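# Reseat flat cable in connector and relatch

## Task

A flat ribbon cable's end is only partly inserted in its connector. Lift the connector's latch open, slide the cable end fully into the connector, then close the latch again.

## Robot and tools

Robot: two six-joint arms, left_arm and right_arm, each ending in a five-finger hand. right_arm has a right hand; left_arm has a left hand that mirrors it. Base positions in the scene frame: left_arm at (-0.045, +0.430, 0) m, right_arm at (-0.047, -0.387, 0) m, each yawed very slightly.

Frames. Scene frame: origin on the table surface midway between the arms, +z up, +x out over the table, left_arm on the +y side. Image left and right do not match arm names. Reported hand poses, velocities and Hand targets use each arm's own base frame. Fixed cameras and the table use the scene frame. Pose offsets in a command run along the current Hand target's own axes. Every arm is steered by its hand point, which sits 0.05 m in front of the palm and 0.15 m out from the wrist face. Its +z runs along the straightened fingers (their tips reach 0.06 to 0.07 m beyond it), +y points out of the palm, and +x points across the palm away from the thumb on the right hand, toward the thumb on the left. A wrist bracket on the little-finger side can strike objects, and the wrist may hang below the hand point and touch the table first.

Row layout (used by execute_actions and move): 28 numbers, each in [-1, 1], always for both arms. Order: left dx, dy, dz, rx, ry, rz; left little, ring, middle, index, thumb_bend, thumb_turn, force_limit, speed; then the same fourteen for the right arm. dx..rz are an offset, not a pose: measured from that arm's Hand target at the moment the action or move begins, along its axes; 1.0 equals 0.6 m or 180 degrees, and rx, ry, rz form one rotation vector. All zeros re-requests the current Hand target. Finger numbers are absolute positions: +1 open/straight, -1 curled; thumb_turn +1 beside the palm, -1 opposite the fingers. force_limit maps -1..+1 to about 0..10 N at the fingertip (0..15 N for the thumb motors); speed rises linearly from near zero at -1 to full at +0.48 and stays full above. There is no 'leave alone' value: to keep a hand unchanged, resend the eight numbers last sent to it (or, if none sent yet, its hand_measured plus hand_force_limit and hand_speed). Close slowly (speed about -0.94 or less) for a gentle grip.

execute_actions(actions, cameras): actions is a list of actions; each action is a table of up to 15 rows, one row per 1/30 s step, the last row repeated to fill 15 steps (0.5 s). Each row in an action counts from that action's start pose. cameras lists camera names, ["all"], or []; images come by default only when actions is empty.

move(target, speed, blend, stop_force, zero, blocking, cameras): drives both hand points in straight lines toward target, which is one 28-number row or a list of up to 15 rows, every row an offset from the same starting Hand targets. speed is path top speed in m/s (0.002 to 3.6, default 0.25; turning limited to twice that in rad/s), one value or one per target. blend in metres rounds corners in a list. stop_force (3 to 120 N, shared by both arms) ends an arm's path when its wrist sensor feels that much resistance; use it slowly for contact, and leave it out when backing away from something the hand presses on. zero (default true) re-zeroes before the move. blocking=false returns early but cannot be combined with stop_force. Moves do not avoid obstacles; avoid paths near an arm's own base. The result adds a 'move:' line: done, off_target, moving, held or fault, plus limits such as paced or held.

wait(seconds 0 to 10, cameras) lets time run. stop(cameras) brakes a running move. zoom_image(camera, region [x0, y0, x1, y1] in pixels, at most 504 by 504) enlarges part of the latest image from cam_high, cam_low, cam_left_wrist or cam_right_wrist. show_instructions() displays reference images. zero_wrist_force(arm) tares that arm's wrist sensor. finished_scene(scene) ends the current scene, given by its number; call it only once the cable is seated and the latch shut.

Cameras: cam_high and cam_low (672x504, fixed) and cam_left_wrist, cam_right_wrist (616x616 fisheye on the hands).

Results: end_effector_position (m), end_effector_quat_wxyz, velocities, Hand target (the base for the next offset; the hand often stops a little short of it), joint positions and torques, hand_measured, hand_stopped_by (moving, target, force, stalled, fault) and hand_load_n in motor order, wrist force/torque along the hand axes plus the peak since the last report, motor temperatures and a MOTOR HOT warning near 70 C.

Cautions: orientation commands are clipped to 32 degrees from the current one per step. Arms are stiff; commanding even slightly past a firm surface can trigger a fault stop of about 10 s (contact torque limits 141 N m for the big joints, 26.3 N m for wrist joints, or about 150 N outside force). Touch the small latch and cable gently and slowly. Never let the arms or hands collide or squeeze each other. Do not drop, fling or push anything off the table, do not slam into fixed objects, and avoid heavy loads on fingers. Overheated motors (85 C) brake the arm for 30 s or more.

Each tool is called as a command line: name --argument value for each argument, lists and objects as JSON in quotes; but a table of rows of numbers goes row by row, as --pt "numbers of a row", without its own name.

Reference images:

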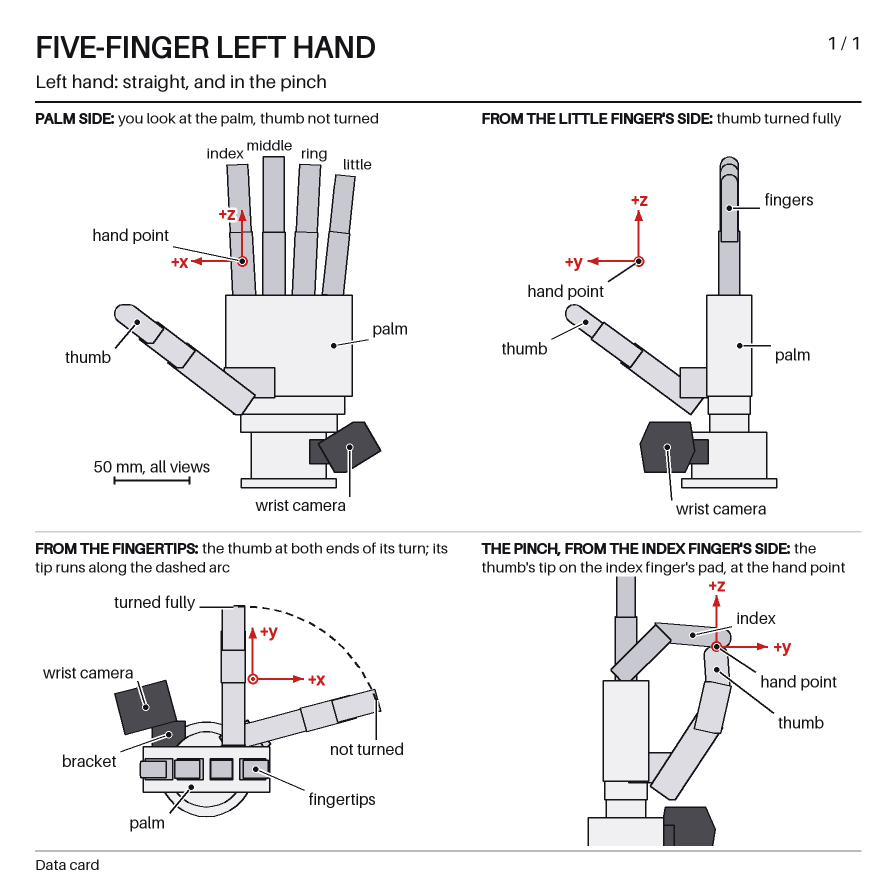

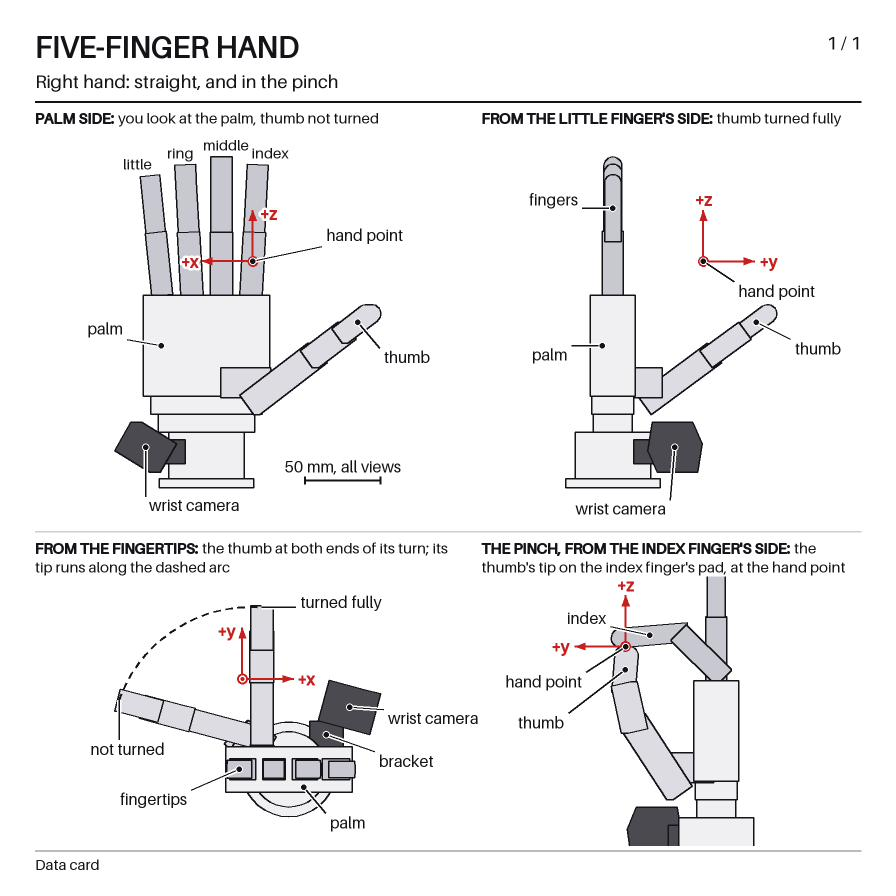

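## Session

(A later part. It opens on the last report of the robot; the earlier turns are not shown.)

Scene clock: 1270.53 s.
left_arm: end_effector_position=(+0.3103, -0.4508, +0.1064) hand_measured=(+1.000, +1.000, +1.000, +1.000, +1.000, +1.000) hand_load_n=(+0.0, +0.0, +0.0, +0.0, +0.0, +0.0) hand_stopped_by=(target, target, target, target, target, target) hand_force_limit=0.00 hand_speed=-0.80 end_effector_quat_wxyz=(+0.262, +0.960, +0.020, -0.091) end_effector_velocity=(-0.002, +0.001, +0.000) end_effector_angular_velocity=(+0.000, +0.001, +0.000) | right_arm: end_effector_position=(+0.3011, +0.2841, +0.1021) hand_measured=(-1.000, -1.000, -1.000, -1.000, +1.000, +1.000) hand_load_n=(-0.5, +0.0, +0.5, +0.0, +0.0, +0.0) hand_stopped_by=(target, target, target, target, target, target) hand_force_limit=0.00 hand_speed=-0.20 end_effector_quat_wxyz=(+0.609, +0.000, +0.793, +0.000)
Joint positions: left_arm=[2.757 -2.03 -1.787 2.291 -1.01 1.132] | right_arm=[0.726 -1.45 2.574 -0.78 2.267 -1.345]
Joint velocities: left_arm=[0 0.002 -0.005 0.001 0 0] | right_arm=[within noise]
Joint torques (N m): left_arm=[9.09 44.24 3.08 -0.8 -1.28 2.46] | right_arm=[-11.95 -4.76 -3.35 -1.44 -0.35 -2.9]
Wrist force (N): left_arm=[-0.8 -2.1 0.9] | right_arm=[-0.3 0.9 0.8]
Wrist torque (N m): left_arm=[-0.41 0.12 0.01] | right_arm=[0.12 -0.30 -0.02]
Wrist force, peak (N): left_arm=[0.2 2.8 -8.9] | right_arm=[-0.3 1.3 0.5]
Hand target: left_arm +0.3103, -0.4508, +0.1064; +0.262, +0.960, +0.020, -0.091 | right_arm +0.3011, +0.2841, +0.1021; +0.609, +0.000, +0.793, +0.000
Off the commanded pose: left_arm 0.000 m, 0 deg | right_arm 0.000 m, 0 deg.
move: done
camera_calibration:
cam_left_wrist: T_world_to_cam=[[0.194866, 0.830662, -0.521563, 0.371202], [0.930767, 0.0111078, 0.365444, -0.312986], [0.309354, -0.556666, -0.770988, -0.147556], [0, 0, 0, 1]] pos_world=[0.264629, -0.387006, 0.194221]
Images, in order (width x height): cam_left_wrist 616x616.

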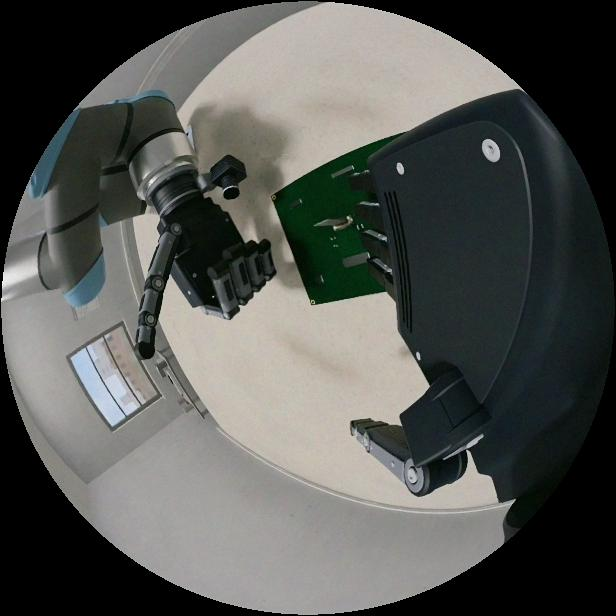

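move --target '[0.0062,-0.0167,0.0282,0,0,0, 1, 1, 1, 1, 1, 1, 0, -0.8, 0,0,0,0,0,0, -1, -1, -1, -1, 1, 1, 0, -0.2]' --speed 0.006 --stop_force 8

move --target '[0.0031,-0.0083,0.0141,0,0,0, 1, 1, 1, 1, 1, 1, 0, -0.8, 0,0,0,0,0,0, -1, -1, -1, -1, 1, 1, 0, -0.2]' --speed 0.004 --stop_force 6 --cameras '["cam_left_wrist"]'

zoom_image --camera "cam_left_wrist" --region '[270, 170, 410, 310]'

Scene clock: 1285.13 s.
left_arm: end_effector_position=(+0.3103, -0.4507, +0.0946) hand_measured=(+1.000, +1.000, +1.000, +1.000, +1.000, +1.000) hand_load_n=(+0.0, +0.0, -2.0, -2.0, +0.0, +0.0) hand_stopped_by=(target, target, target, target, target, target) hand_force_limit=0.00 hand_speed=-0.80 end_effector_quat_wxyz=(+0.262, +0.960, +0.020, -0.091) | right_arm: end_effector_position=(+0.3011, +0.2841, +0.1021) hand_measured=(-1.000, -1.000, -1.000, -1.000, +1.000, +1.000) hand_load_n=(+0.0, +0.0, +0.0, +0.0, +0.0, +0.0) hand_stopped_by=(target, target, target, target, target, target) hand_force_limit=0.00 hand_speed=-0.20 end_effector_quat_wxyz=(+0.609, +0.000, +0.793, +0.000)
Joint positions: left_arm=[2.757 -2.048 -1.797 2.319 -1.01 1.133] | right_arm=[0.726 -1.45 2.574 -0.78 2.267 -1.345]
Joint torques (N m): left_arm=[8.63 41.6 19.9 -3.42 1.7 2.9] | right_arm=[-10.52 -13.19 -3.07 -1.71 -0.95 -2.74]
Wrist force (N): left_arm=[-1.6 2.2 -7.5] | right_arm=[-0.4 0.9 0.7]
Wrist torque (N m): left_arm=[-0.07 -0.02 -0.08] | right_arm=[0.12 -0.30 -0.03]
Wrist force, peak (N): left_arm=[-3.0 2.6 -11.0] | right_arm=[-0.4 1.2 0.7]
Hand target: left_arm +0.3103, -0.4507, +0.0946; +0.262, +0.960, +0.020, -0.091 (not the last commanded pose) | right_arm +0.3011, +0.2841, +0.1021; +0.609, +0.000, +0.793, +0.000
Off the commanded pose: left_arm 0.008 m, 0 deg | right_arm 0.000 m, 0 deg.
move: contact (left_arm)

Scene clock: 1286.23 s.
left_arm: end_effector_position=(+0.3104, -0.4508, +0.0942) hand_measured=(+1.000, +1.000, +1.000, +1.000, +1.000, +1.000) hand_load_n=(+0.0, +0.0, -3.5, -3.0, +0.0, +0.0) hand_stopped_by=(target, target, target, target, target, target) hand_force_limit=0.00 hand_speed=-0.80 end_effector_quat_wxyz=(+0.262, +0.960, +0.020, -0.091) | right_arm: end_effector_position=(+0.3011, +0.2841, +0.1021) hand_measured=(-1.000, -1.000, -1.000, -1.000, +1.000, +1.000) hand_load_n=(+0.0, +0.0, +0.0, +0.0, +0.0, +0.0) hand_stopped_by=(target, target, target, target, target, target) hand_force_limit=0.00 hand_speed=-0.20 end_effector_quat_wxyz=(+0.609, +0.000, +0.793, +0.000)
Joint positions: left_arm=[2.757 -2.049 -1.797 2.32 -1.01 1.133] | right_arm=[0.726 -1.45 2.574 -0.78 2.267 -1.345]
Joint torques (N m): left_arm=[7.59 38.34 16.37 -2.49 -1.54 2.52] | right_arm=[-9.79 -13.96 -3.28 -1.47 -1.02 -2.73]
Wrist force (N): left_arm=[-3.7 3.9 -13.4] | right_arm=[-0.5 0.7 0.5]
Wrist torque (N m): left_arm=[0.21 -0.12 -0.23] | right_arm=[0.11 -0.29 -0.03]
Wrist force, peak (N): left_arm=[-5.0 4.3 -17.2] | right_arm=[-0.2 1.2 0.7]
Hand target: left_arm +0.3104, -0.4508, +0.0942; +0.262, +0.960, +0.020, -0.091 (not the last commanded pose) | right_arm +0.3011, +0.2841, +0.1021; +0.609, +0.000, +0.793, +0.000
Off the commanded pose: left_arm 0.010 m, 0 deg | right_arm 0.000 m, 0 deg.
move: contact (left_arm)
camera_calibration:
cam_left_wrist: T_world_to_cam=[[0.195174, 0.830531, -0.521657, 0.36462], [0.930569, 0.0111676, 0.365946, -0.308635], [0.309755, -0.556861, -0.770686, -0.157174], [0, 0, 0, 1]] pos_world=[0.264727, -0.386905, 0.182019]
Images, in order (width x height): cam_left_wrist 616x616.

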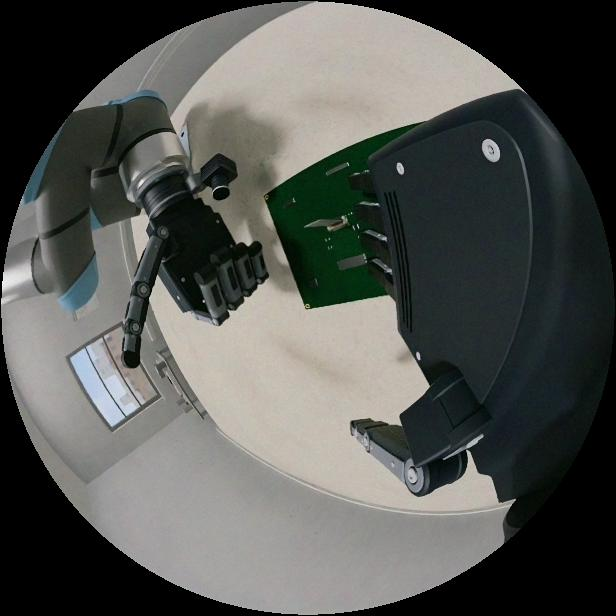

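Scaled by 3.600 from the camera's 616x616 image, which has a finer 880x880 frame.

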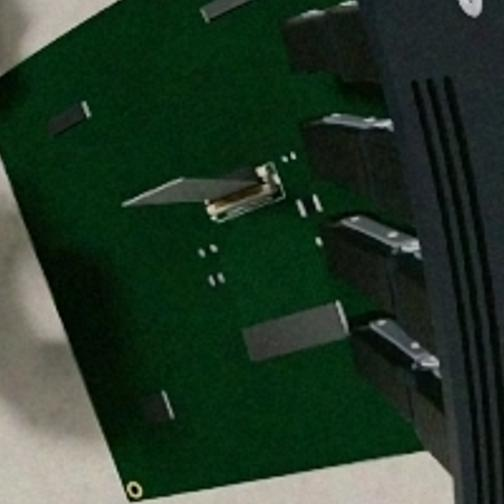

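move --pt "0 0 0 0 0 0 1 1 1 1 1 1 0 -0.8 -0.1617 -0.0733 -0.0278 0 0 0 -1 -1 -1 -1 1 1 0 -0.2" --pt "0 0 0 0 0 0 1 1 1 1 1 1 0 -0.8 -0.2207 -0.1067 -0.1298 0 0.4167 0 -1 -1 -1 -1 1 1 0 -0.2" --speed '[0.2,0.4]' --blend '[0.02,0]'

move --target '[0,0,0,0,0,0, 1, 1, 1, 1, 1, 1, 0, -0.8, 0,0,0,0,0,0.5, -1, -1, -1, -1, 1, 1, 0, -0.2]' --speed 0.5

Scene clock: 1305.07 s.
left_arm: end_effector_position=(+0.3104, -0.4508, +0.0942) hand_measured=(+1.000, +1.000, +1.000, +1.000, +1.000, +1.000) hand_load_n=(+0.0, +0.0, -3.5, -3.0, +0.0, +0.0) hand_stopped_by=(target, target, target, target, target, target) hand_force_limit=0.00 hand_speed=-0.80 end_effector_quat_wxyz=(+0.262, +0.960, +0.020, -0.091) | right_arm: end_effector_position=(+0.2602, +0.2200, +0.2501) hand_measured=(-1.000, -1.000, -1.000, -1.000, +1.000, +1.000) hand_load_n=(+0.0, +0.0, +0.0, +0.0, +0.0, +0.0) hand_stopped_by=(target, target, target, target, target, target) hand_force_limit=0.00 hand_speed=-0.20 end_effector_quat_wxyz=(+0.000, +0.000, +1.000, +0.000)
Joint positions: left_arm=[2.757 -2.049 -1.797 2.32 -1.01 1.133] | right_arm=[0.111 -1.659 1.879 1.35 1.571 -1.459]
Joint torques (N m): left_arm=[7.67 39.14 16.86 -2.65 -2.57 2.8] | right_arm=[10.57 -10.82 -17.04 3.89 1.19 3.23]
Wrist force (N): left_arm=[-3.1 3.1 -12.5] | right_arm=[-0.6 0.0 -0.1]
Wrist torque (N m): left_arm=[0.17 -0.14 -0.22] | right_arm=[0.00 0.04 -0.06]
Wrist force, peak (N): left_arm=[-3.7 3.8 -13.7] | right_arm=[1.1 1.6 0.8]
Hand target: left_arm +0.3104, -0.4508, +0.0942; +0.262, +0.960, +0.020, -0.091 | right_arm +0.2601, +0.2201, +0.2501; +0.000, +0.000, +1.000, +0.000
Off the commanded pose: left_arm 0.000 m, 0 deg | right_arm 0.000 m, 0 deg.
move: done

Scene clock: 1307.23 s.
left_arm: end_effector_position=(+0.3104, -0.4508, +0.0942) hand_measured=(+1.000, +1.000, +1.000, +1.000, +1.000, +1.000) hand_load_n=(+0.0, +0.0, -3.5, -3.5, +0.0, +0.0) hand_stopped_by=(target, target, target, target, target, target) hand_force_limit=0.00 hand_speed=-0.80 end_effector_quat_wxyz=(+0.262, +0.960, +0.020, -0.091) | right_arm: end_effector_position=(+0.2602, +0.2201, +0.2501) hand_measured=(-1.000, -1.000, -1.000, -1.000, +1.000, +1.000) hand_load_n=(+0.0, +0.0, +0.0, +0.0, +0.0, +0.0) hand_stopped_by=(target, target, target, target, target, target) hand_force_limit=0.00 hand_speed=-0.20 end_effector_quat_wxyz=(+0.000, +0.707, +0.707, +0.000) end_effector_velocity=(+0.000, +0.000, +0.001) end_effector_angular_velocity=(+0.000, -0.003, -0.006)
Joint positions: left_arm=[2.757 -2.049 -1.797 2.32 -1.01 1.133] | right_arm=[0.469 -1.55 1.773 1.347 1.571 0.469]
Joint velocities: left_arm=[within noise] | right_arm=[0 -0.001 -0.001 0 0.001 0.006]
Joint torques (N m): left_arm=[7.53 38.6 16.58 -2.7 -2.54 2.75] | right_arm=[-11.48 -32.92 -7.49 3.84 -1.03 3.32]
Wrist force (N): left_arm=[-3.4 3.6 -13.0] | right_arm=[-0.2 0.1 -0.2]
Wrist torque (N m): left_arm=[0.21 -0.15 -0.22] | right_arm=[0.02 0.01 0.11]
Wrist force, peak (N): left_arm=[-3.8 3.9 -13.5] | right_arm=[-0.8 -0.1 -0.3]
Hand target: left_arm +0.3104, -0.4508, +0.0942; +0.262, +0.960, +0.020, -0.091 | right_arm +0.2601, +0.2201, +0.2501; +0.000, +0.707, +0.707, +0.000
Off the commanded pose: left_arm 0.000 m, 0 deg | right_arm 0.000 m, 0 deg.
move: done

move --pt "0 0 0 0 0 0 1 1 1 1 1 1 0 -0.8 0.0917 -0.1687 0.2 -0.0087 0.0087 0.4999 1 -1 -1 -1 1 1 0 -0.2" --pt "0 0 0 0 0 0 1 1 1 1 1 1 0 -0.8 0.0917 -0.1687 0.2913 -0.0087 0.0087 0.4999 1 -1 -1 -1 1 1 0 -0.2" --speed '[0.4,0.1]' --cameras '["cam_right_wrist","cam_left_wrist"]'

zoom_image --camera "cam_right_wrist" --region '[230, 140, 310, 220]'

zoom_image --camera "cam_left_wrist" --region '[280, 190, 370, 280]'

Scene clock: 1326.73 s.
left_arm: end_effector_position=(+0.3104, -0.4508, +0.0942) hand_measured=(+1.000, +1.000, +1.000, +1.000, +1.000, +1.000) hand_load_n=(+0.0, +0.0, -3.0, -2.5, +0.0, +0.0) hand_stopped_by=(target, target, target, target, target, target) hand_force_limit=0.00 hand_speed=-0.80 end_effector_quat_wxyz=(+0.262, +0.960, +0.020, -0.091) | right_arm: end_effector_position=(+0.1589, +0.2751, +0.0753) hand_measured=(+1.000, -1.000, -1.000, -1.000, +1.000, +1.000) hand_load_n=(+0.0, +0.0, +0.0, +0.0, +0.0, +0.0) hand_stopped_by=(target, target, target, target, target, target) hand_force_limit=0.00 hand_speed=-0.20 end_effector_quat_wxyz=(+0.000, +1.000, +0.000, +0.017)
Joint positions: left_arm=[2.757 -2.049 -1.797 2.32 -1.01 1.133] | right_arm=[0.718 -1.231 1.87 0.905 1.594 2.289]
Joint torques (N m): left_arm=[7.91 38.51 17.33 -2.64 -2.61 2.91] | right_arm=[-8.33 -37.12 -20.52 0.94 -0.95 2.73]
Wrist force (N): left_arm=[-3.5 3.7 -13.3] | right_arm=[-0.1 0.4 -0.3]
Wrist torque (N m): left_arm=[0.18 -0.16 -0.21] | right_arm=[0.10 -0.01 0.02]
Wrist force, peak (N): left_arm=[-3.7 3.9 -13.6] | right_arm=[-1.2 0.2 -0.9]
Hand target: left_arm +0.3104, -0.4508, +0.0942; +0.262, +0.960, +0.020, -0.091 | right_arm +0.1590, +0.2751, +0.0753; +0.000, +1.000, +0.000, +0.018
Off the commanded pose: left_arm 0.000 m, 0 deg | right_arm 0.000 m, 0 deg.
move: done
camera_calibration:
cam_left_wrist: T_world_to_cam=[[0.195158, 0.83056, -0.521616, 0.364629], [0.930581, 0.011147, 0.365917, -0.308641], [0.30973, -0.556818, -0.770728, -0.157143], [0, 0, 0, 1]] pos_world=[0.264727, -0.386905, 0.182019]
cam_right_wrist: T_world_to_cam=[[0.269593, -0.962017, 0.0429301, 0.217275], [-0.85782, -0.219658, 0.464645, 0.166172], [-0.437567, -0.162091, -0.884456, 0.299492], [0, 0, 0, 1]] pos_world=[0.215018, 0.294068, 0.178348]
Images, in order (width x height): cam_left_wrist 616x616, cam_right_wrist 616x616.

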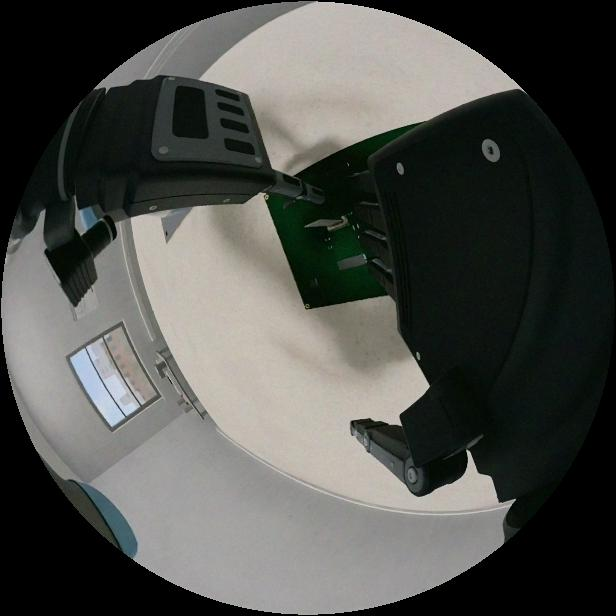

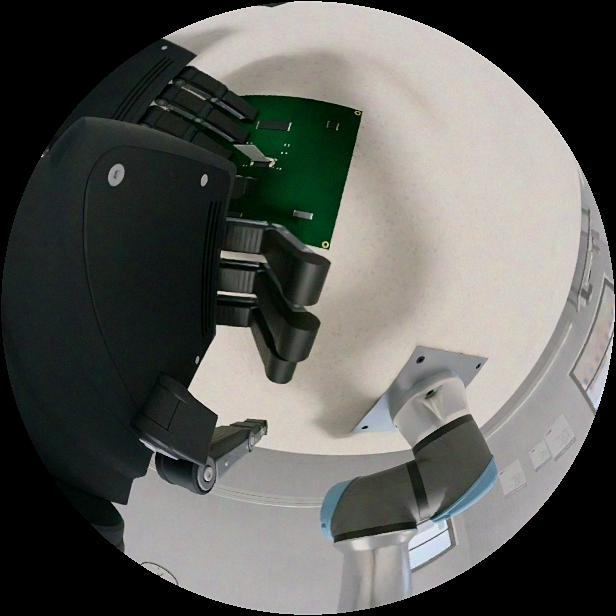

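Scaled by 6.300 from the camera's 616x616 image, which has a finer 880x880 frame.

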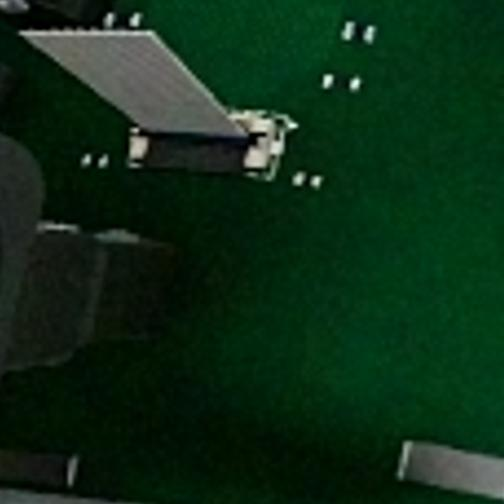

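Scaled by 5.600 from the camera's 616x616 image, which has a finer 880x880 frame.

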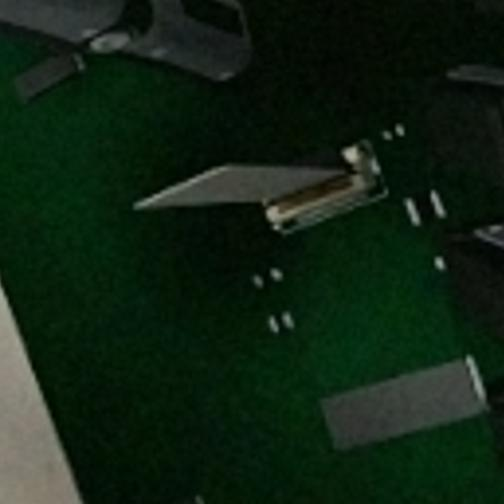

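move --target '[0,0,0,0,0,0, 1, 1, 1, 1, 1, 1, 0, -0.8, 0,0.005,0.0233,0,0,0, 1, -1, -1, -1, 1, 1, 0, -0.2]' --speed 0.008 --stop_force 3

Scene clock: 1334.40 s.
left_arm: end_effector_position=(+0.3104, -0.4508, +0.0942) hand_measured=(+1.000, +1.000, +1.000, +1.000, +1.000, +1.000) hand_load_n=(+0.0, +0.0, -3.0, -3.0, +0.0, +0.0) hand_stopped_by=(target, target, target, target, target, target) hand_force_limit=0.00 hand_speed=-0.80 end_effector_quat_wxyz=(+0.262, +0.960, +0.020, -0.091) | right_arm: end_effector_position=(+0.1594, +0.2727, +0.0638) hand_measured=(+1.000, -1.000, -1.000, -1.000, +1.000, +1.000) hand_load_n=(+0.0, +0.0, +0.0, +0.0, +0.0, +0.0) hand_stopped_by=(target, target, target, target, target, target) hand_force_limit=0.00 hand_speed=-0.20 end_effector_quat_wxyz=(+0.000, +1.000, +0.000, +0.018)
Joint positions: left_arm=[2.757 -2.049 -1.797 2.32 -1.01 1.133] | right_arm=[0.712 -1.217 1.888 0.874 1.594 2.283]
Joint torques (N m): left_arm=[7.73 38.4 16.64 -2.62 -2.57 2.97] | right_arm=[8.52 -40.65 -23.13 3.74 0.43 3.08]
Wrist force (N): left_arm=[-2.9 3.0 -12.3] | right_arm=[0.0 -1.0 -3.6]
Wrist torque (N m): left_arm=[0.20 -0.15 -0.22] | right_arm=[0.44 0.23 0.01]
Wrist force, peak (N): left_arm=[-3.8 3.9 -13.5] | right_arm=[-0.5 -1.3 -8.7]
Hand target: left_arm +0.3104, -0.4508, +0.0942; +0.262, +0.960, +0.020, -0.091 | right_arm +0.1594, +0.2727, +0.0638; +0.000, +1.000, +0.000, +0.018 (not the last commanded pose)
Off the commanded pose: left_arm 0.000 m, 0 deg | right_arm 0.003 m, 0 deg.
move: contact (right_arm)

move --target '[0,0,0,0,0,0, 1, 1, 1, 1, 1, 1, 0, -0.8, 0,0,-0.0011,0,0,0, 1, -1, -1, -1, 1, 1, 0, -0.2]' --speed 0.01

move --target '[0,0,0,0,0,0, 1, 1, 1, 1, 1, 1, 0, -0.8, 0.035,0,0,0,0,0, 1, -1, -1, -1, 1, 1, 0, -0.2]' --speed 0.006 --stop_force 5 --cameras '["cam_right_wrist","cam_left_wrist"]'

zoom_image --camera "cam_right_wrist" --region '[230, 150, 290, 210]'

zoom_image --camera "cam_left_wrist" --region '[280, 190, 370, 280]'

Scene clock: 1341.13 s.
left_arm: end_effector_position=(+0.3104, -0.4508, +0.0942) hand_measured=(+1.000, +1.000, +1.000, +1.000, +1.000, +1.000) hand_load_n=(+0.0, +0.0, -3.0, -3.0, +0.0, +0.0) hand_stopped_by=(target, target, target, target, target, target) hand_force_limit=0.00 hand_speed=-0.80 end_effector_quat_wxyz=(+0.262, +0.960, +0.020, -0.091) | right_arm: end_effector_position=(+0.1593, +0.2727, +0.0645) hand_measured=(+1.000, -1.000, -1.000, -1.000, +1.000, +1.000) hand_load_n=(+0.0, +0.0, +0.0, +0.0, -0.5, +0.0) hand_stopped_by=(target, target, target, target, target, target) hand_force_limit=0.00 hand_speed=-0.20 end_effector_quat_wxyz=(+0.000, +1.000, +0.000, +0.018)
Joint positions: left_arm=[2.757 -2.049 -1.797 2.32 -1.01 1.133] | right_arm=[0.712 -1.219 1.887 0.876 1.594 2.283]
Joint torques (N m): left_arm=[7.64 39.24 16.34 -2.42 -2.46 2.89] | right_arm=[7.96 -40.6 -21.74 3.67 1.05 2.96]
Wrist force (N): left_arm=[-3.1 3.0 -12.2] | right_arm=[-0.1 0.2 0.0]
Wrist torque (N m): left_arm=[0.18 -0.12 -0.23] | right_arm=[0.05 -0.02 0.10]
Wrist force, peak (N): left_arm=[-3.6 4.0 -13.5] | right_arm=[-0.4 -1.4 -5.1]
Hand target: left_arm +0.3104, -0.4508, +0.0942; +0.262, +0.960, +0.020, -0.091 | right_arm +0.1593, +0.2727, +0.0645; +0.000, +1.000, +0.000, +0.018
Off the commanded pose: left_arm 0.000 m, 0 deg | right_arm 0.000 m, 0 deg.
move: done

Scene clock: 1344.17 s.
left_arm: end_effector_position=(+0.3104, -0.4508, +0.0942) hand_measured=(+1.000, +1.000, +1.000, +1.000, +1.000, +1.000) hand_load_n=(+0.0, +0.0, -3.5, -3.5, +0.0, +0.0) hand_stopped_by=(target, target, target, target, target, target) hand_force_limit=0.00 hand_speed=-0.80 end_effector_quat_wxyz=(+0.262, +0.960, +0.020, -0.091) | right_arm: end_effector_position=(+0.1713, +0.2727, +0.0649) hand_measured=(+1.000, -1.000, -1.000, -1.000, +1.000, +1.000) hand_load_n=(-0.5, +0.0, +0.0, +0.0, +0.0, +0.0) hand_stopped_by=(target, target, target, target, target, target) hand_force_limit=0.00 hand_speed=-0.20 end_effector_quat_wxyz=(+0.000, +1.000, +0.000, +0.018)
Joint positions: left_arm=[2.757 -2.049 -1.797 2.32 -1.01 1.133] | right_arm=[0.691 -1.207 1.868 0.882 1.593 2.261]
Joint torques (N m): left_arm=[7.42 37.73 16.16 -2.55 -2.58 3.07] | right_arm=[9.8 -45.11 -6.29 -0.18 1.29 3.32]
Wrist force (N): left_arm=[-0.4 4.6 -12.9] | right_arm=[-5.0 1.0 -0.8]
Wrist torque (N m): left_arm=[0.15 0.09 -0.03] | right_arm=[0.08 -0.24 -0.18]
Wrist force, peak (N): left_arm=[-3.8 4.1 -13.5] | right_arm=[-5.8 1.0 -1.4]
Hand target: left_arm +0.3104, -0.4508, +0.0942; +0.262, +0.960, +0.020, -0.091 | right_arm +0.1713, +0.2726, +0.0649; +0.000, +1.000, +0.000, +0.018 (not the last commanded pose)
Off the commanded pose: left_arm 0.000 m, 0 deg | right_arm 0.009 m, 0 deg.
move: contact (right_arm)
camera_calibration:
cam_left_wrist: T_world_to_cam=[[0.195158, 0.83056, -0.521616, 0.364629], [0.930581, 0.011147, 0.365917, -0.308641], [0.30973, -0.556818, -0.770728, -0.157143], [0, 0, 0, 1]] pos_world=[0.264727, -0.386905, 0.182019]
cam_right_wrist: T_world_to_cam=[[0.269575, -0.96203, 0.0427502, 0.212107], [-0.85788, -0.21975, 0.464491, 0.18118], [-0.43746, -0.16189, -0.884545, 0.295262], [0, 0, 0, 1]] pos_world=[0.227417, 0.291667, 0.167949]
Images, in order (width x height): cam_left_wrist 616x616, cam_right_wrist 616x616.

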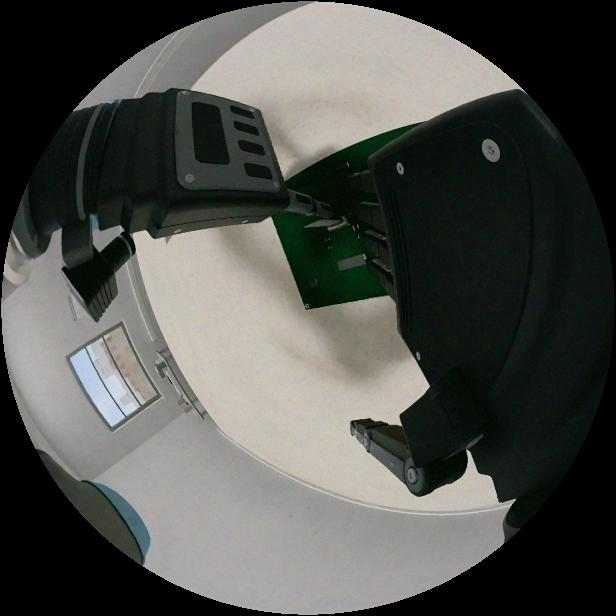

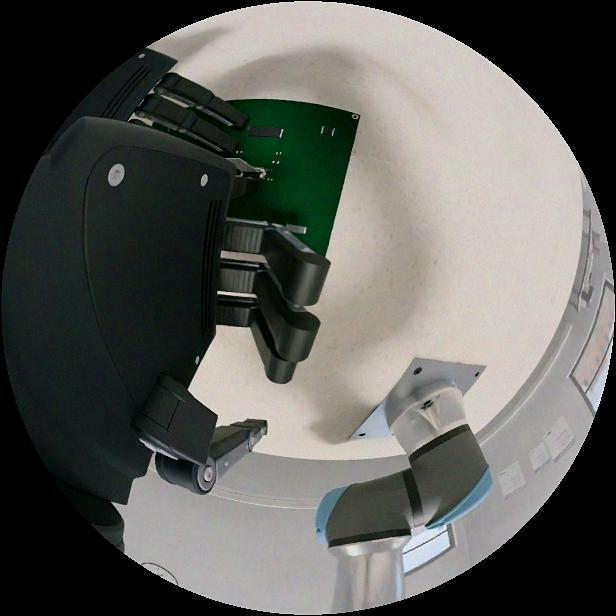

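Scaled by 8.400 from the camera's 616x616 image, which has a finer 880x880 frame.

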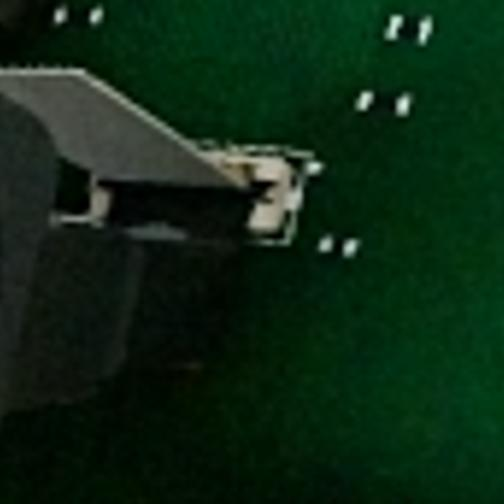

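Scaled by 5.600 from the camera's 616x616 image, which has a finer 880x880 frame.

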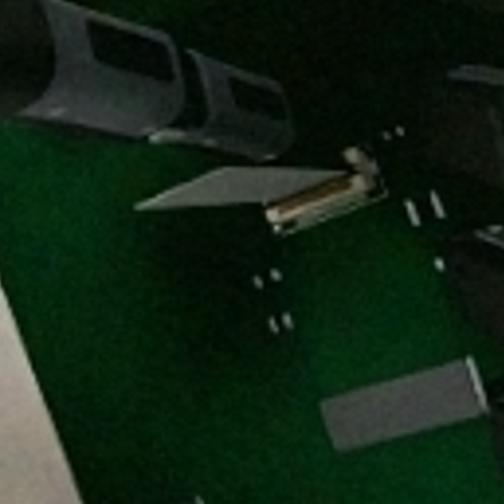

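move --pt "0 0 0 0 0 0 1 1 1 1 1 1 0 -0.8 0.0004 0 -0.0017 0 0 0 1 -1 -1 -1 1 1 0 -0.2" --pt "0 0 0 0 0 0 1 1 1 1 1 1 0 -0.8 0.001 0 -0.0033 0 0 0 1 -1 -1 -1 1 1 0 -0.2" --speed 0.003 --stop_force 8 --cameras '["cam_right_wrist","cam_left_wrist"]'

zoom_image --camera "cam_right_wrist" --region '[230, 150, 290, 210]'

zoom_image --camera "cam_left_wrist" --region '[280, 190, 370, 280]'

Scene clock: 1353.17 s.
left_arm: end_effector_position=(+0.3104, -0.4508, +0.0942) hand_measured=(+1.000, +1.000, +1.000, +1.000, +1.000, +1.000) hand_load_n=(+0.0, +0.0, -4.0, -3.5, +0.0, +0.0) hand_stopped_by=(target, target, target, target, target, target) hand_force_limit=0.00 hand_speed=-0.80 end_effector_quat_wxyz=(+0.262, +0.960, +0.020, -0.091) | right_arm: end_effector_position=(+0.1719, +0.2727, +0.0669) hand_measured=(+1.000, -1.000, -1.000, -1.000, +1.000, +1.000) hand_load_n=(+0.0, +0.0, +0.0, +0.0, +0.0, +0.0) hand_stopped_by=(target, target, target, target, target, target) hand_force_limit=0.00 hand_speed=-0.20 end_effector_quat_wxyz=(+0.000, +1.000, +0.000, +0.018)
Joint positions: left_arm=[2.757 -2.049 -1.797 2.32 -1.01 1.133] | right_arm=[0.69 -1.21 1.866 0.887 1.593 2.26]
Joint torques (N m): left_arm=[7.25 32.35 16.42 -2.52 -2.48 2.99] | right_arm=[-8.67 -36 -14.87 1.46 -0.03 -1.99]
Wrist force (N): left_arm=[-0.4 4.5 -13.1] | right_arm=[-0.3 0.5 -0.6]
Wrist torque (N m): left_arm=[0.14 0.08 -0.03] | right_arm=[0.11 0.00 0.09]
Wrist force, peak (N): left_arm=[-0.6 4.6 -13.2] | right_arm=[-5.2 1.1 -0.9]
Hand target: left_arm +0.3104, -0.4508, +0.0942; +0.262, +0.960, +0.020, -0.091 | right_arm +0.1718, +0.2726, +0.0669; +0.000, +1.000, +0.000, +0.018
Off the commanded pose: left_arm 0.000 m, 0 deg | right_arm 0.000 m, 0 deg.
move: done
camera_calibration:
cam_left_wrist: T_world_to_cam=[[0.195158, 0.83056, -0.521616, 0.364629], [0.930581, 0.011147, 0.365917, -0.308641], [0.30973, -0.556818, -0.770728, -0.157143], [0, 0, 0, 1]] pos_world=[0.264727, -0.386905, 0.182019]
cam_right_wrist: T_world_to_cam=[[0.269575, -0.96203, 0.0427502, 0.211887], [-0.85788, -0.21975, 0.464491, 0.18068], [-0.43746, -0.16189, -0.884545, 0.29725], [0, 0, 0, 1]] pos_world=[0.227917, 0.291667, 0.169949]
Images, in order (width x height): cam_left_wrist 616x616, cam_right_wrist 616x616.

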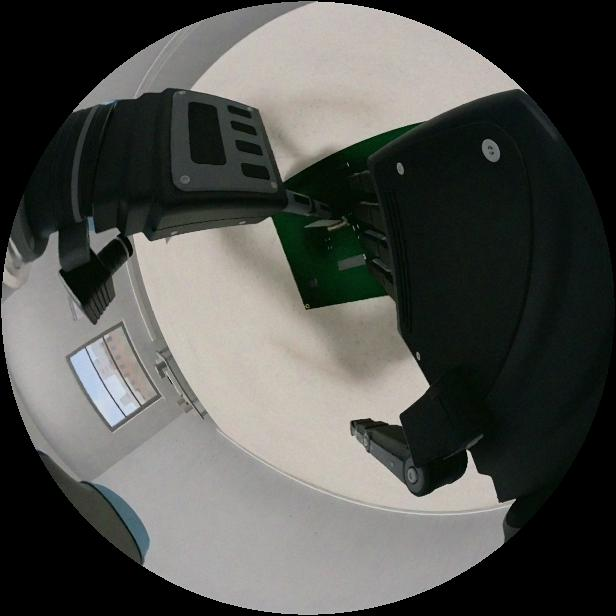

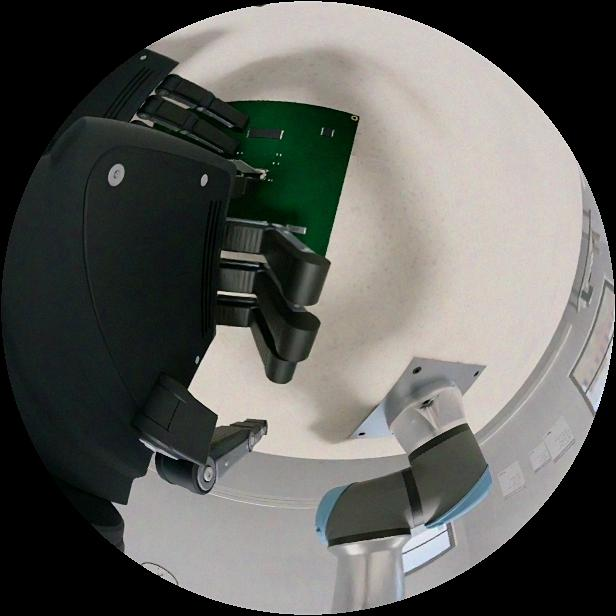

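Scaled by 8.400 from the camera's 616x616 image, which has a finer 880x880 frame.

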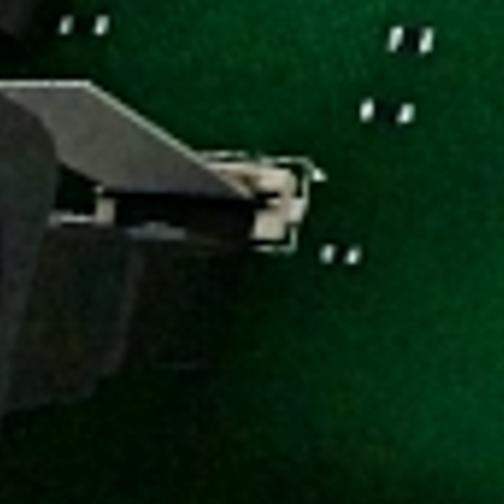

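Scaled by 5.600 from the camera's 616x616 image, which has a finer 880x880 frame.

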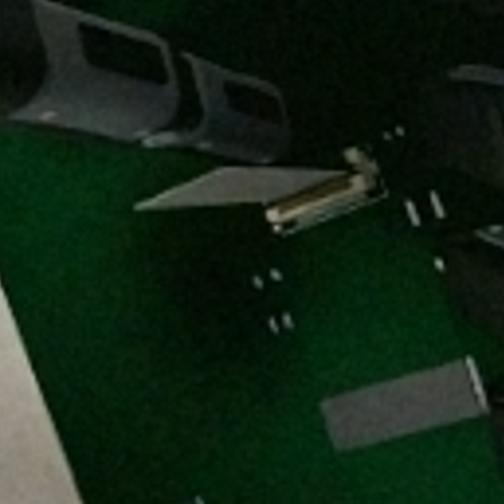

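move --target '[0,0,0,0,0,0, 1, 1, 1, 1, 1, 1, 0, -0.8, 0.0117,0,0,0,0,0, 1, -1, -1, -1, 1, 1, 0, -0.2]' --speed 0.004 --stop_force 3 --cameras '["cam_right_wrist","cam_left_wrist"]'

zoom_image --camera "cam_right_wrist" --region '[230, 150, 290, 210]'

zoom_image --camera "cam_left_wrist" --region '[280, 190, 370, 280]'

Scene clock: 1363.47 s.
left_arm: end_effector_position=(+0.3104, -0.4508, +0.0942) hand_measured=(+1.000, +1.000, +1.000, +1.000, +1.000, +1.000) hand_load_n=(+0.0, +0.0, -3.5, -3.5, +0.0, +0.0) hand_stopped_by=(target, target, target, target, target, target) hand_force_limit=0.00 hand_speed=-0.80 end_effector_quat_wxyz=(+0.262, +0.960, +0.020, -0.091) | right_arm: end_effector_position=(+0.1750, +0.2726, +0.0670) hand_measured=(+1.000, -1.000, -1.000, -1.000, +1.000, +1.000) hand_load_n=(+0.0, +0.0, +0.0, +0.0, +0.0, +0.0) hand_stopped_by=(target, target, target, target, target, target) hand_force_limit=0.00 hand_speed=-0.20 end_effector_quat_wxyz=(+0.000, +1.000, +0.000, +0.017)
Joint positions: left_arm=[2.757 -2.049 -1.797 2.32 -1.01 1.133] | right_arm=[0.684 -1.206 1.861 0.889 1.593 2.255]
Joint torques (N m): left_arm=[7.44 26.66 16.35 -2.59 -2.45 2.97] | right_arm=[9.81 -42.95 -3.9 -0.12 1.26 3.06]
Wrist force (N): left_arm=[-0.4 4.7 -13.0] | right_arm=[-4.2 0.5 -3.4]
Wrist torque (N m): left_arm=[0.16 0.08 -0.03] | right_arm=[0.28 -0.06 -0.15]
Wrist force, peak (N): left_arm=[-0.2 4.8 -13.2] | right_arm=[-4.6 0.6 -3.7]
Hand target: left_arm +0.3104, -0.4508, +0.0942; +0.262, +0.960, +0.020, -0.091 | right_arm +0.1750, +0.2726, +0.0670; +0.000, +1.000, +0.000, +0.017 (not the last commanded pose)
Off the commanded pose: left_arm 0.000 m, 0 deg | right_arm 0.004 m, 0 deg.
move: contact (right_arm)
camera_calibration:
cam_left_wrist: T_world_to_cam=[[0.195158, 0.83056, -0.521616, 0.364629], [0.930581, 0.011147, 0.365917, -0.308641], [0.30973, -0.556818, -0.770728, -0.157143], [0, 0, 0, 1]] pos_world=[0.264727, -0.386905, 0.182019]
cam_right_wrist: T_world_to_cam=[[0.269567, -0.962033, 0.042725, 0.211027], [-0.857841, -0.21974, 0.464568, 0.183354], [-0.437541, -0.161883, -0.884506, 0.298749], [0, 0, 0, 1]] pos_world=[0.231118, 0.291667, 0.170049]
Images, in order (width x height): cam_left_wrist 616x616, cam_right_wrist 616x616.

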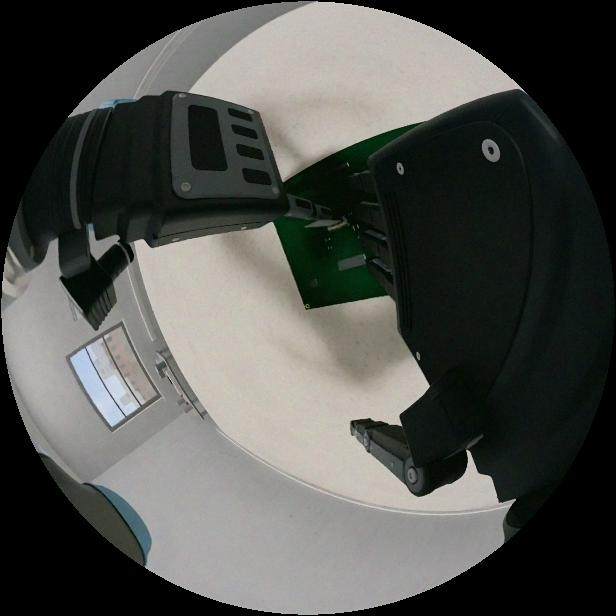

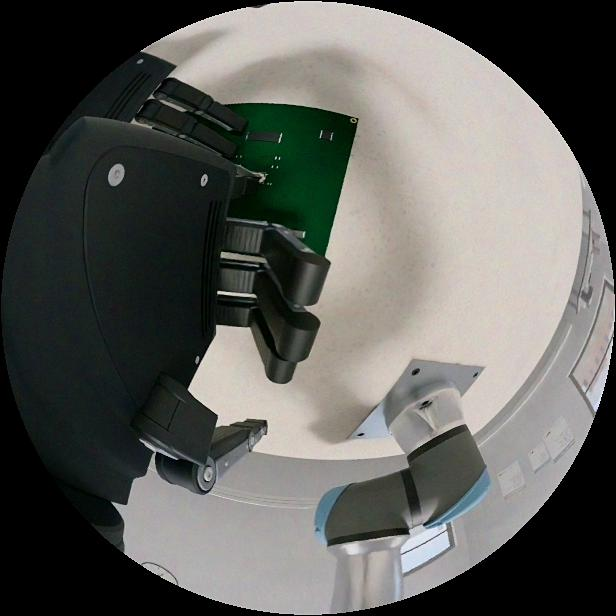

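Scaled by 8.400 from the camera's 616x616 image, which has a finer 880x880 frame.

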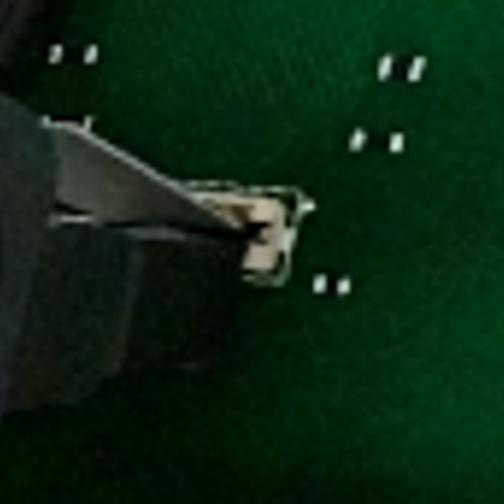

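Scaled by 5.600 from the camera's 616x616 image, which has a finer 880x880 frame.

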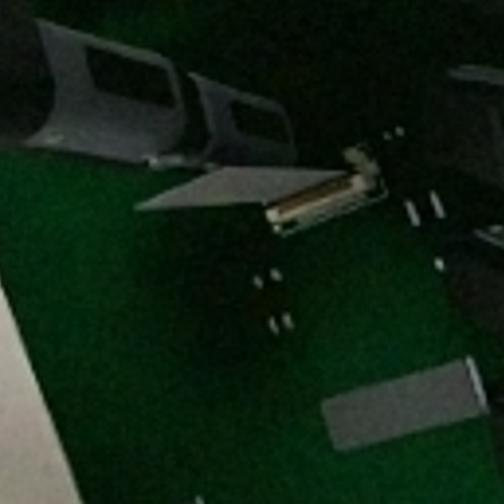

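move --pt "0 0 0 0 0 0 1 1 1 1 1 1 0 -0.8 -0.013 0 0 0 0 0 1 -1 -1 -1 1 1 0 -0.2" --pt "0 0 0 0 0 0 1 1 1 1 1 1 0 -0.8 -0.013 0 0.0022 0 0 0 1 -1 -1 -1 1 1 0 -0.2" --speed 0.02

move --target '[0,0,0,0,0,0, 1, 1, 1, 1, 1, 1, 0, -0.8, 0.015,0,0,0,0,0, 1, -1, -1, -1, 1, 1, 0, -0.2]' --speed 0.004 --stop_force 5

Scene clock: 1390.50 s.
left_arm: end_effector_position=(+0.3104, -0.4508, +0.0942) hand_measured=(+1.000, +1.000, +1.000, +1.000, +1.000, +1.000) hand_load_n=(+0.0, +0.0, -3.5, -3.5, +0.0, +0.0) hand_stopped_by=(target, target, target, target, target, target) hand_force_limit=0.00 hand_speed=-0.80 end_effector_quat_wxyz=(+0.262, +0.960, +0.020, -0.091) | right_arm: end_effector_position=(+0.1672, +0.2727, +0.0654) hand_measured=(+1.000, -1.000, -1.000, -1.000, +1.000, +1.000) hand_load_n=(+0.0, +0.0, +0.0, +0.0, +0.0, +0.0) hand_stopped_by=(target, target, target, target, target, target) hand_force_limit=0.00 hand_speed=-0.20 end_effector_quat_wxyz=(+0.000, +1.000, +0.000, +0.018)
Joint positions: left_arm=[2.757 -2.049 -1.797 2.32 -1.01 1.133] | right_arm=[0.698 -1.212 1.874 0.881 1.593 2.268]
Joint torques (N m): left_arm=[7.23 23 16.53 -2.57 -2.34 3.02] | right_arm=[-12.22 -28.1 -10.59 3.99 1.48 -3.04]
Wrist force (N): left_arm=[0.0 4.5 -12.8] | right_arm=[-0.1 0.3 -0.6]
Wrist torque (N m): left_arm=[0.15 0.04 -0.01] | right_arm=[0.09 -0.01 -0.10]
Wrist force, peak (N): left_arm=[-0.3 4.6 -13.2] | right_arm=[-4.6 0.3 -3.3]
Hand target: left_arm +0.3104, -0.4508, +0.0942; +0.262, +0.960, +0.020, -0.091 | right_arm +0.1672, +0.2726, +0.0654; +0.000, +1.000, +0.000, +0.017
Off the commanded pose: left_arm 0.000 m, 0 deg | right_arm 0.000 m, 0 deg.
move: done

Scene clock: 1392.60 s.
left_arm: end_effector_position=(+0.3104, -0.4508, +0.0942) hand_measured=(+1.000, +1.000, +1.000, +1.000, +1.000, +1.000) hand_load_n=(+0.0, +0.0, -4.0, -3.5, +0.0, +0.0) hand_stopped_by=(target, target, target, target, target, target) hand_force_limit=0.00 hand_speed=-0.80 end_effector_quat_wxyz=(+0.262, +0.960, +0.020, -0.091) | right_arm: end_effector_position=(+0.1715, +0.2726, +0.0656) hand_measured=(+1.000, -1.000, -1.000, -1.000, +1.000, +1.000) hand_load_n=(+0.0, +0.0, +0.0, +0.0, +0.0, +0.0) hand_stopped_by=(target, target, target, target, target, target) hand_force_limit=0.00 hand_speed=-0.20 end_effector_quat_wxyz=(+0.000, +1.000, +0.000, +0.017)
Joint positions: left_arm=[2.757 -2.049 -1.797 2.32 -1.01 1.133] | right_arm=[0.69 -1.208 1.868 0.884 1.593 2.261]
Joint torques (N m): left_arm=[6.93 22.94 16.92 -2.59 -2.34 3.1] | right_arm=[9.45 -43.8 -5.55 -0.46 1.86 3.24]
Wrist force (N): left_arm=[0.3 3.9 -11.8] | right_arm=[-6.1 0.1 0.4]
Wrist torque (N m): left_arm=[0.16 0.07 -0.03] | right_arm=[0.13 -0.31 -0.30]
Wrist force, peak (N): left_arm=[-0.5 4.5 -13.2] | right_arm=[-6.9 0.3 -1.1]
Hand target: left_arm +0.3104, -0.4508, +0.0942; +0.262, +0.960, +0.020, -0.091 | right_arm +0.1715, +0.2726, +0.0656; +0.000, +1.000, +0.000, +0.017 (not the last commanded pose)
Off the commanded pose: left_arm 0.000 m, 0 deg | right_arm 0.005 m, 0 deg.
move: contact (right_arm)

move --target '[0,0,0,0,0,0, 1, 1, 1, 1, 1, 1, 0, -0.8, 0.0003,0,-0.0013,0,0,0, 1, -1, -1, -1, 1, 1, 0, -0.2]' --speed 0.003

move --target '[0,0,0,0,0,0, 1, 1, 1, 1, 1, 1, 0, -0.8, 0.0005,0,-0.0013,0,0,0, 1, -1, -1, -1, 1, 1, 0, -0.2]' --speed 0.003

Scene clock: 1397.23 s.
left_arm: end_effector_position=(+0.3104, -0.4508, +0.0942) hand_measured=(+1.000, +1.000, +1.000, +1.000, +1.000, +1.000) hand_load_n=(+0.0, +0.0, -4.0, -3.5, +0.0, +0.0) hand_stopped_by=(target, target, target, target, target, target) hand_force_limit=0.00 hand_speed=-0.80 end_effector_quat_wxyz=(+0.262, +0.960, +0.020, -0.091) | right_arm: end_effector_position=(+0.1716, +0.2727, +0.0664) hand_measured=(+1.000, -1.000, -1.000, -1.000, +1.000, +1.000) hand_load_n=(-1.0, +0.0, +0.0, +0.0, +0.0, +0.0) hand_stopped_by=(target, target, target, target, target, target) hand_force_limit=0.00 hand_speed=-0.20 end_effector_quat_wxyz=(+0.000, +1.000, +0.000, +0.017)
Joint positions: left_arm=[2.757 -2.049 -1.797 2.32 -1.01 1.133] | right_arm=[0.69 -1.209 1.866 0.886 1.593 2.26]
Joint torques (N m): left_arm=[7.26 23.5 16.97 -2.58 -2.36 3.05] | right_arm=[-11.51 -40.45 -20.71 3.26 1.17 -2.71]
Wrist force (N): left_arm=[0.2 3.8 -11.9] | right_arm=[-1.1 0.7 -3.1]
Wrist torque (N m): left_arm=[0.15 0.08 -0.03] | right_arm=[0.28 0.19 0.06]
Wrist force, peak (N): left_arm=[-0.4 4.7 -13.2] | right_arm=[-6.6 0.4 -1.1]
Hand target: left_arm +0.3104, -0.4508, +0.0942; +0.262, +0.960, +0.020, -0.091 | right_arm +0.1716, +0.2726, +0.0664; +0.000, +1.000, +0.000, +0.017
Off the commanded pose: left_arm 0.000 m, 0 deg | right_arm 0.000 m, 0 deg.
move: done

Scene clock: 1397.93 s.
left_arm: end_effector_position=(+0.3104, -0.4508, +0.0942) hand_measured=(+1.000, +1.000, +1.000, +1.000, +1.000, +1.000) hand_load_n=(+0.0, +0.0, -3.5, -3.5, -0.5, +0.0) hand_stopped_by=(target, target, target, target, target, target) hand_force_limit=0.00 hand_speed=-0.80 end_effector_quat_wxyz=(+0.262, +0.960, +0.020, -0.091) | right_arm: end_effector_position=(+0.1719, +0.2726, +0.0672) hand_measured=(+1.000, -1.000, -1.000, -1.000, +1.000, +1.000) hand_load_n=(+0.0, +0.0, +0.0, +0.0, +0.0, +0.0) hand_stopped_by=(target, target, target, target, target, target) hand_force_limit=0.00 hand_speed=-0.20 end_effector_quat_wxyz=(+0.000, +1.000, +0.000, +0.017)
Joint positions: left_arm=[2.757 -2.049 -1.797 2.32 -1.01 1.133] | right_arm=[0.69 -1.21 1.865 0.888 1.593 2.26]
Joint torques (N m): left_arm=[8.17 22.94 16.64 -2.6 -2.35 2.97] | right_arm=[-11.27 -42.68 -21.34 3.68 -0.9 -2.48]
Wrist force (N): left_arm=[0.1 3.7 -12.3] | right_arm=[0.2 0.4 -0.4]
Wrist torque (N m): left_arm=[0.09 0.07 -0.01] | right_arm=[0.09 -0.05 0.12]
Wrist force, peak (N): left_arm=[-0.4 4.4 -13.1] | right_arm=[-1.3 1.1 -4.2]
Hand target: left_arm +0.3104, -0.4508, +0.0942; +0.262, +0.960, +0.020, -0.091 | right_arm +0.1719, +0.2726, +0.0672; +0.000, +1.000, +0.000, +0.017
Off the commanded pose: left_arm 0.000 m, 0 deg | right_arm 0.000 m, 0 deg.
move: done


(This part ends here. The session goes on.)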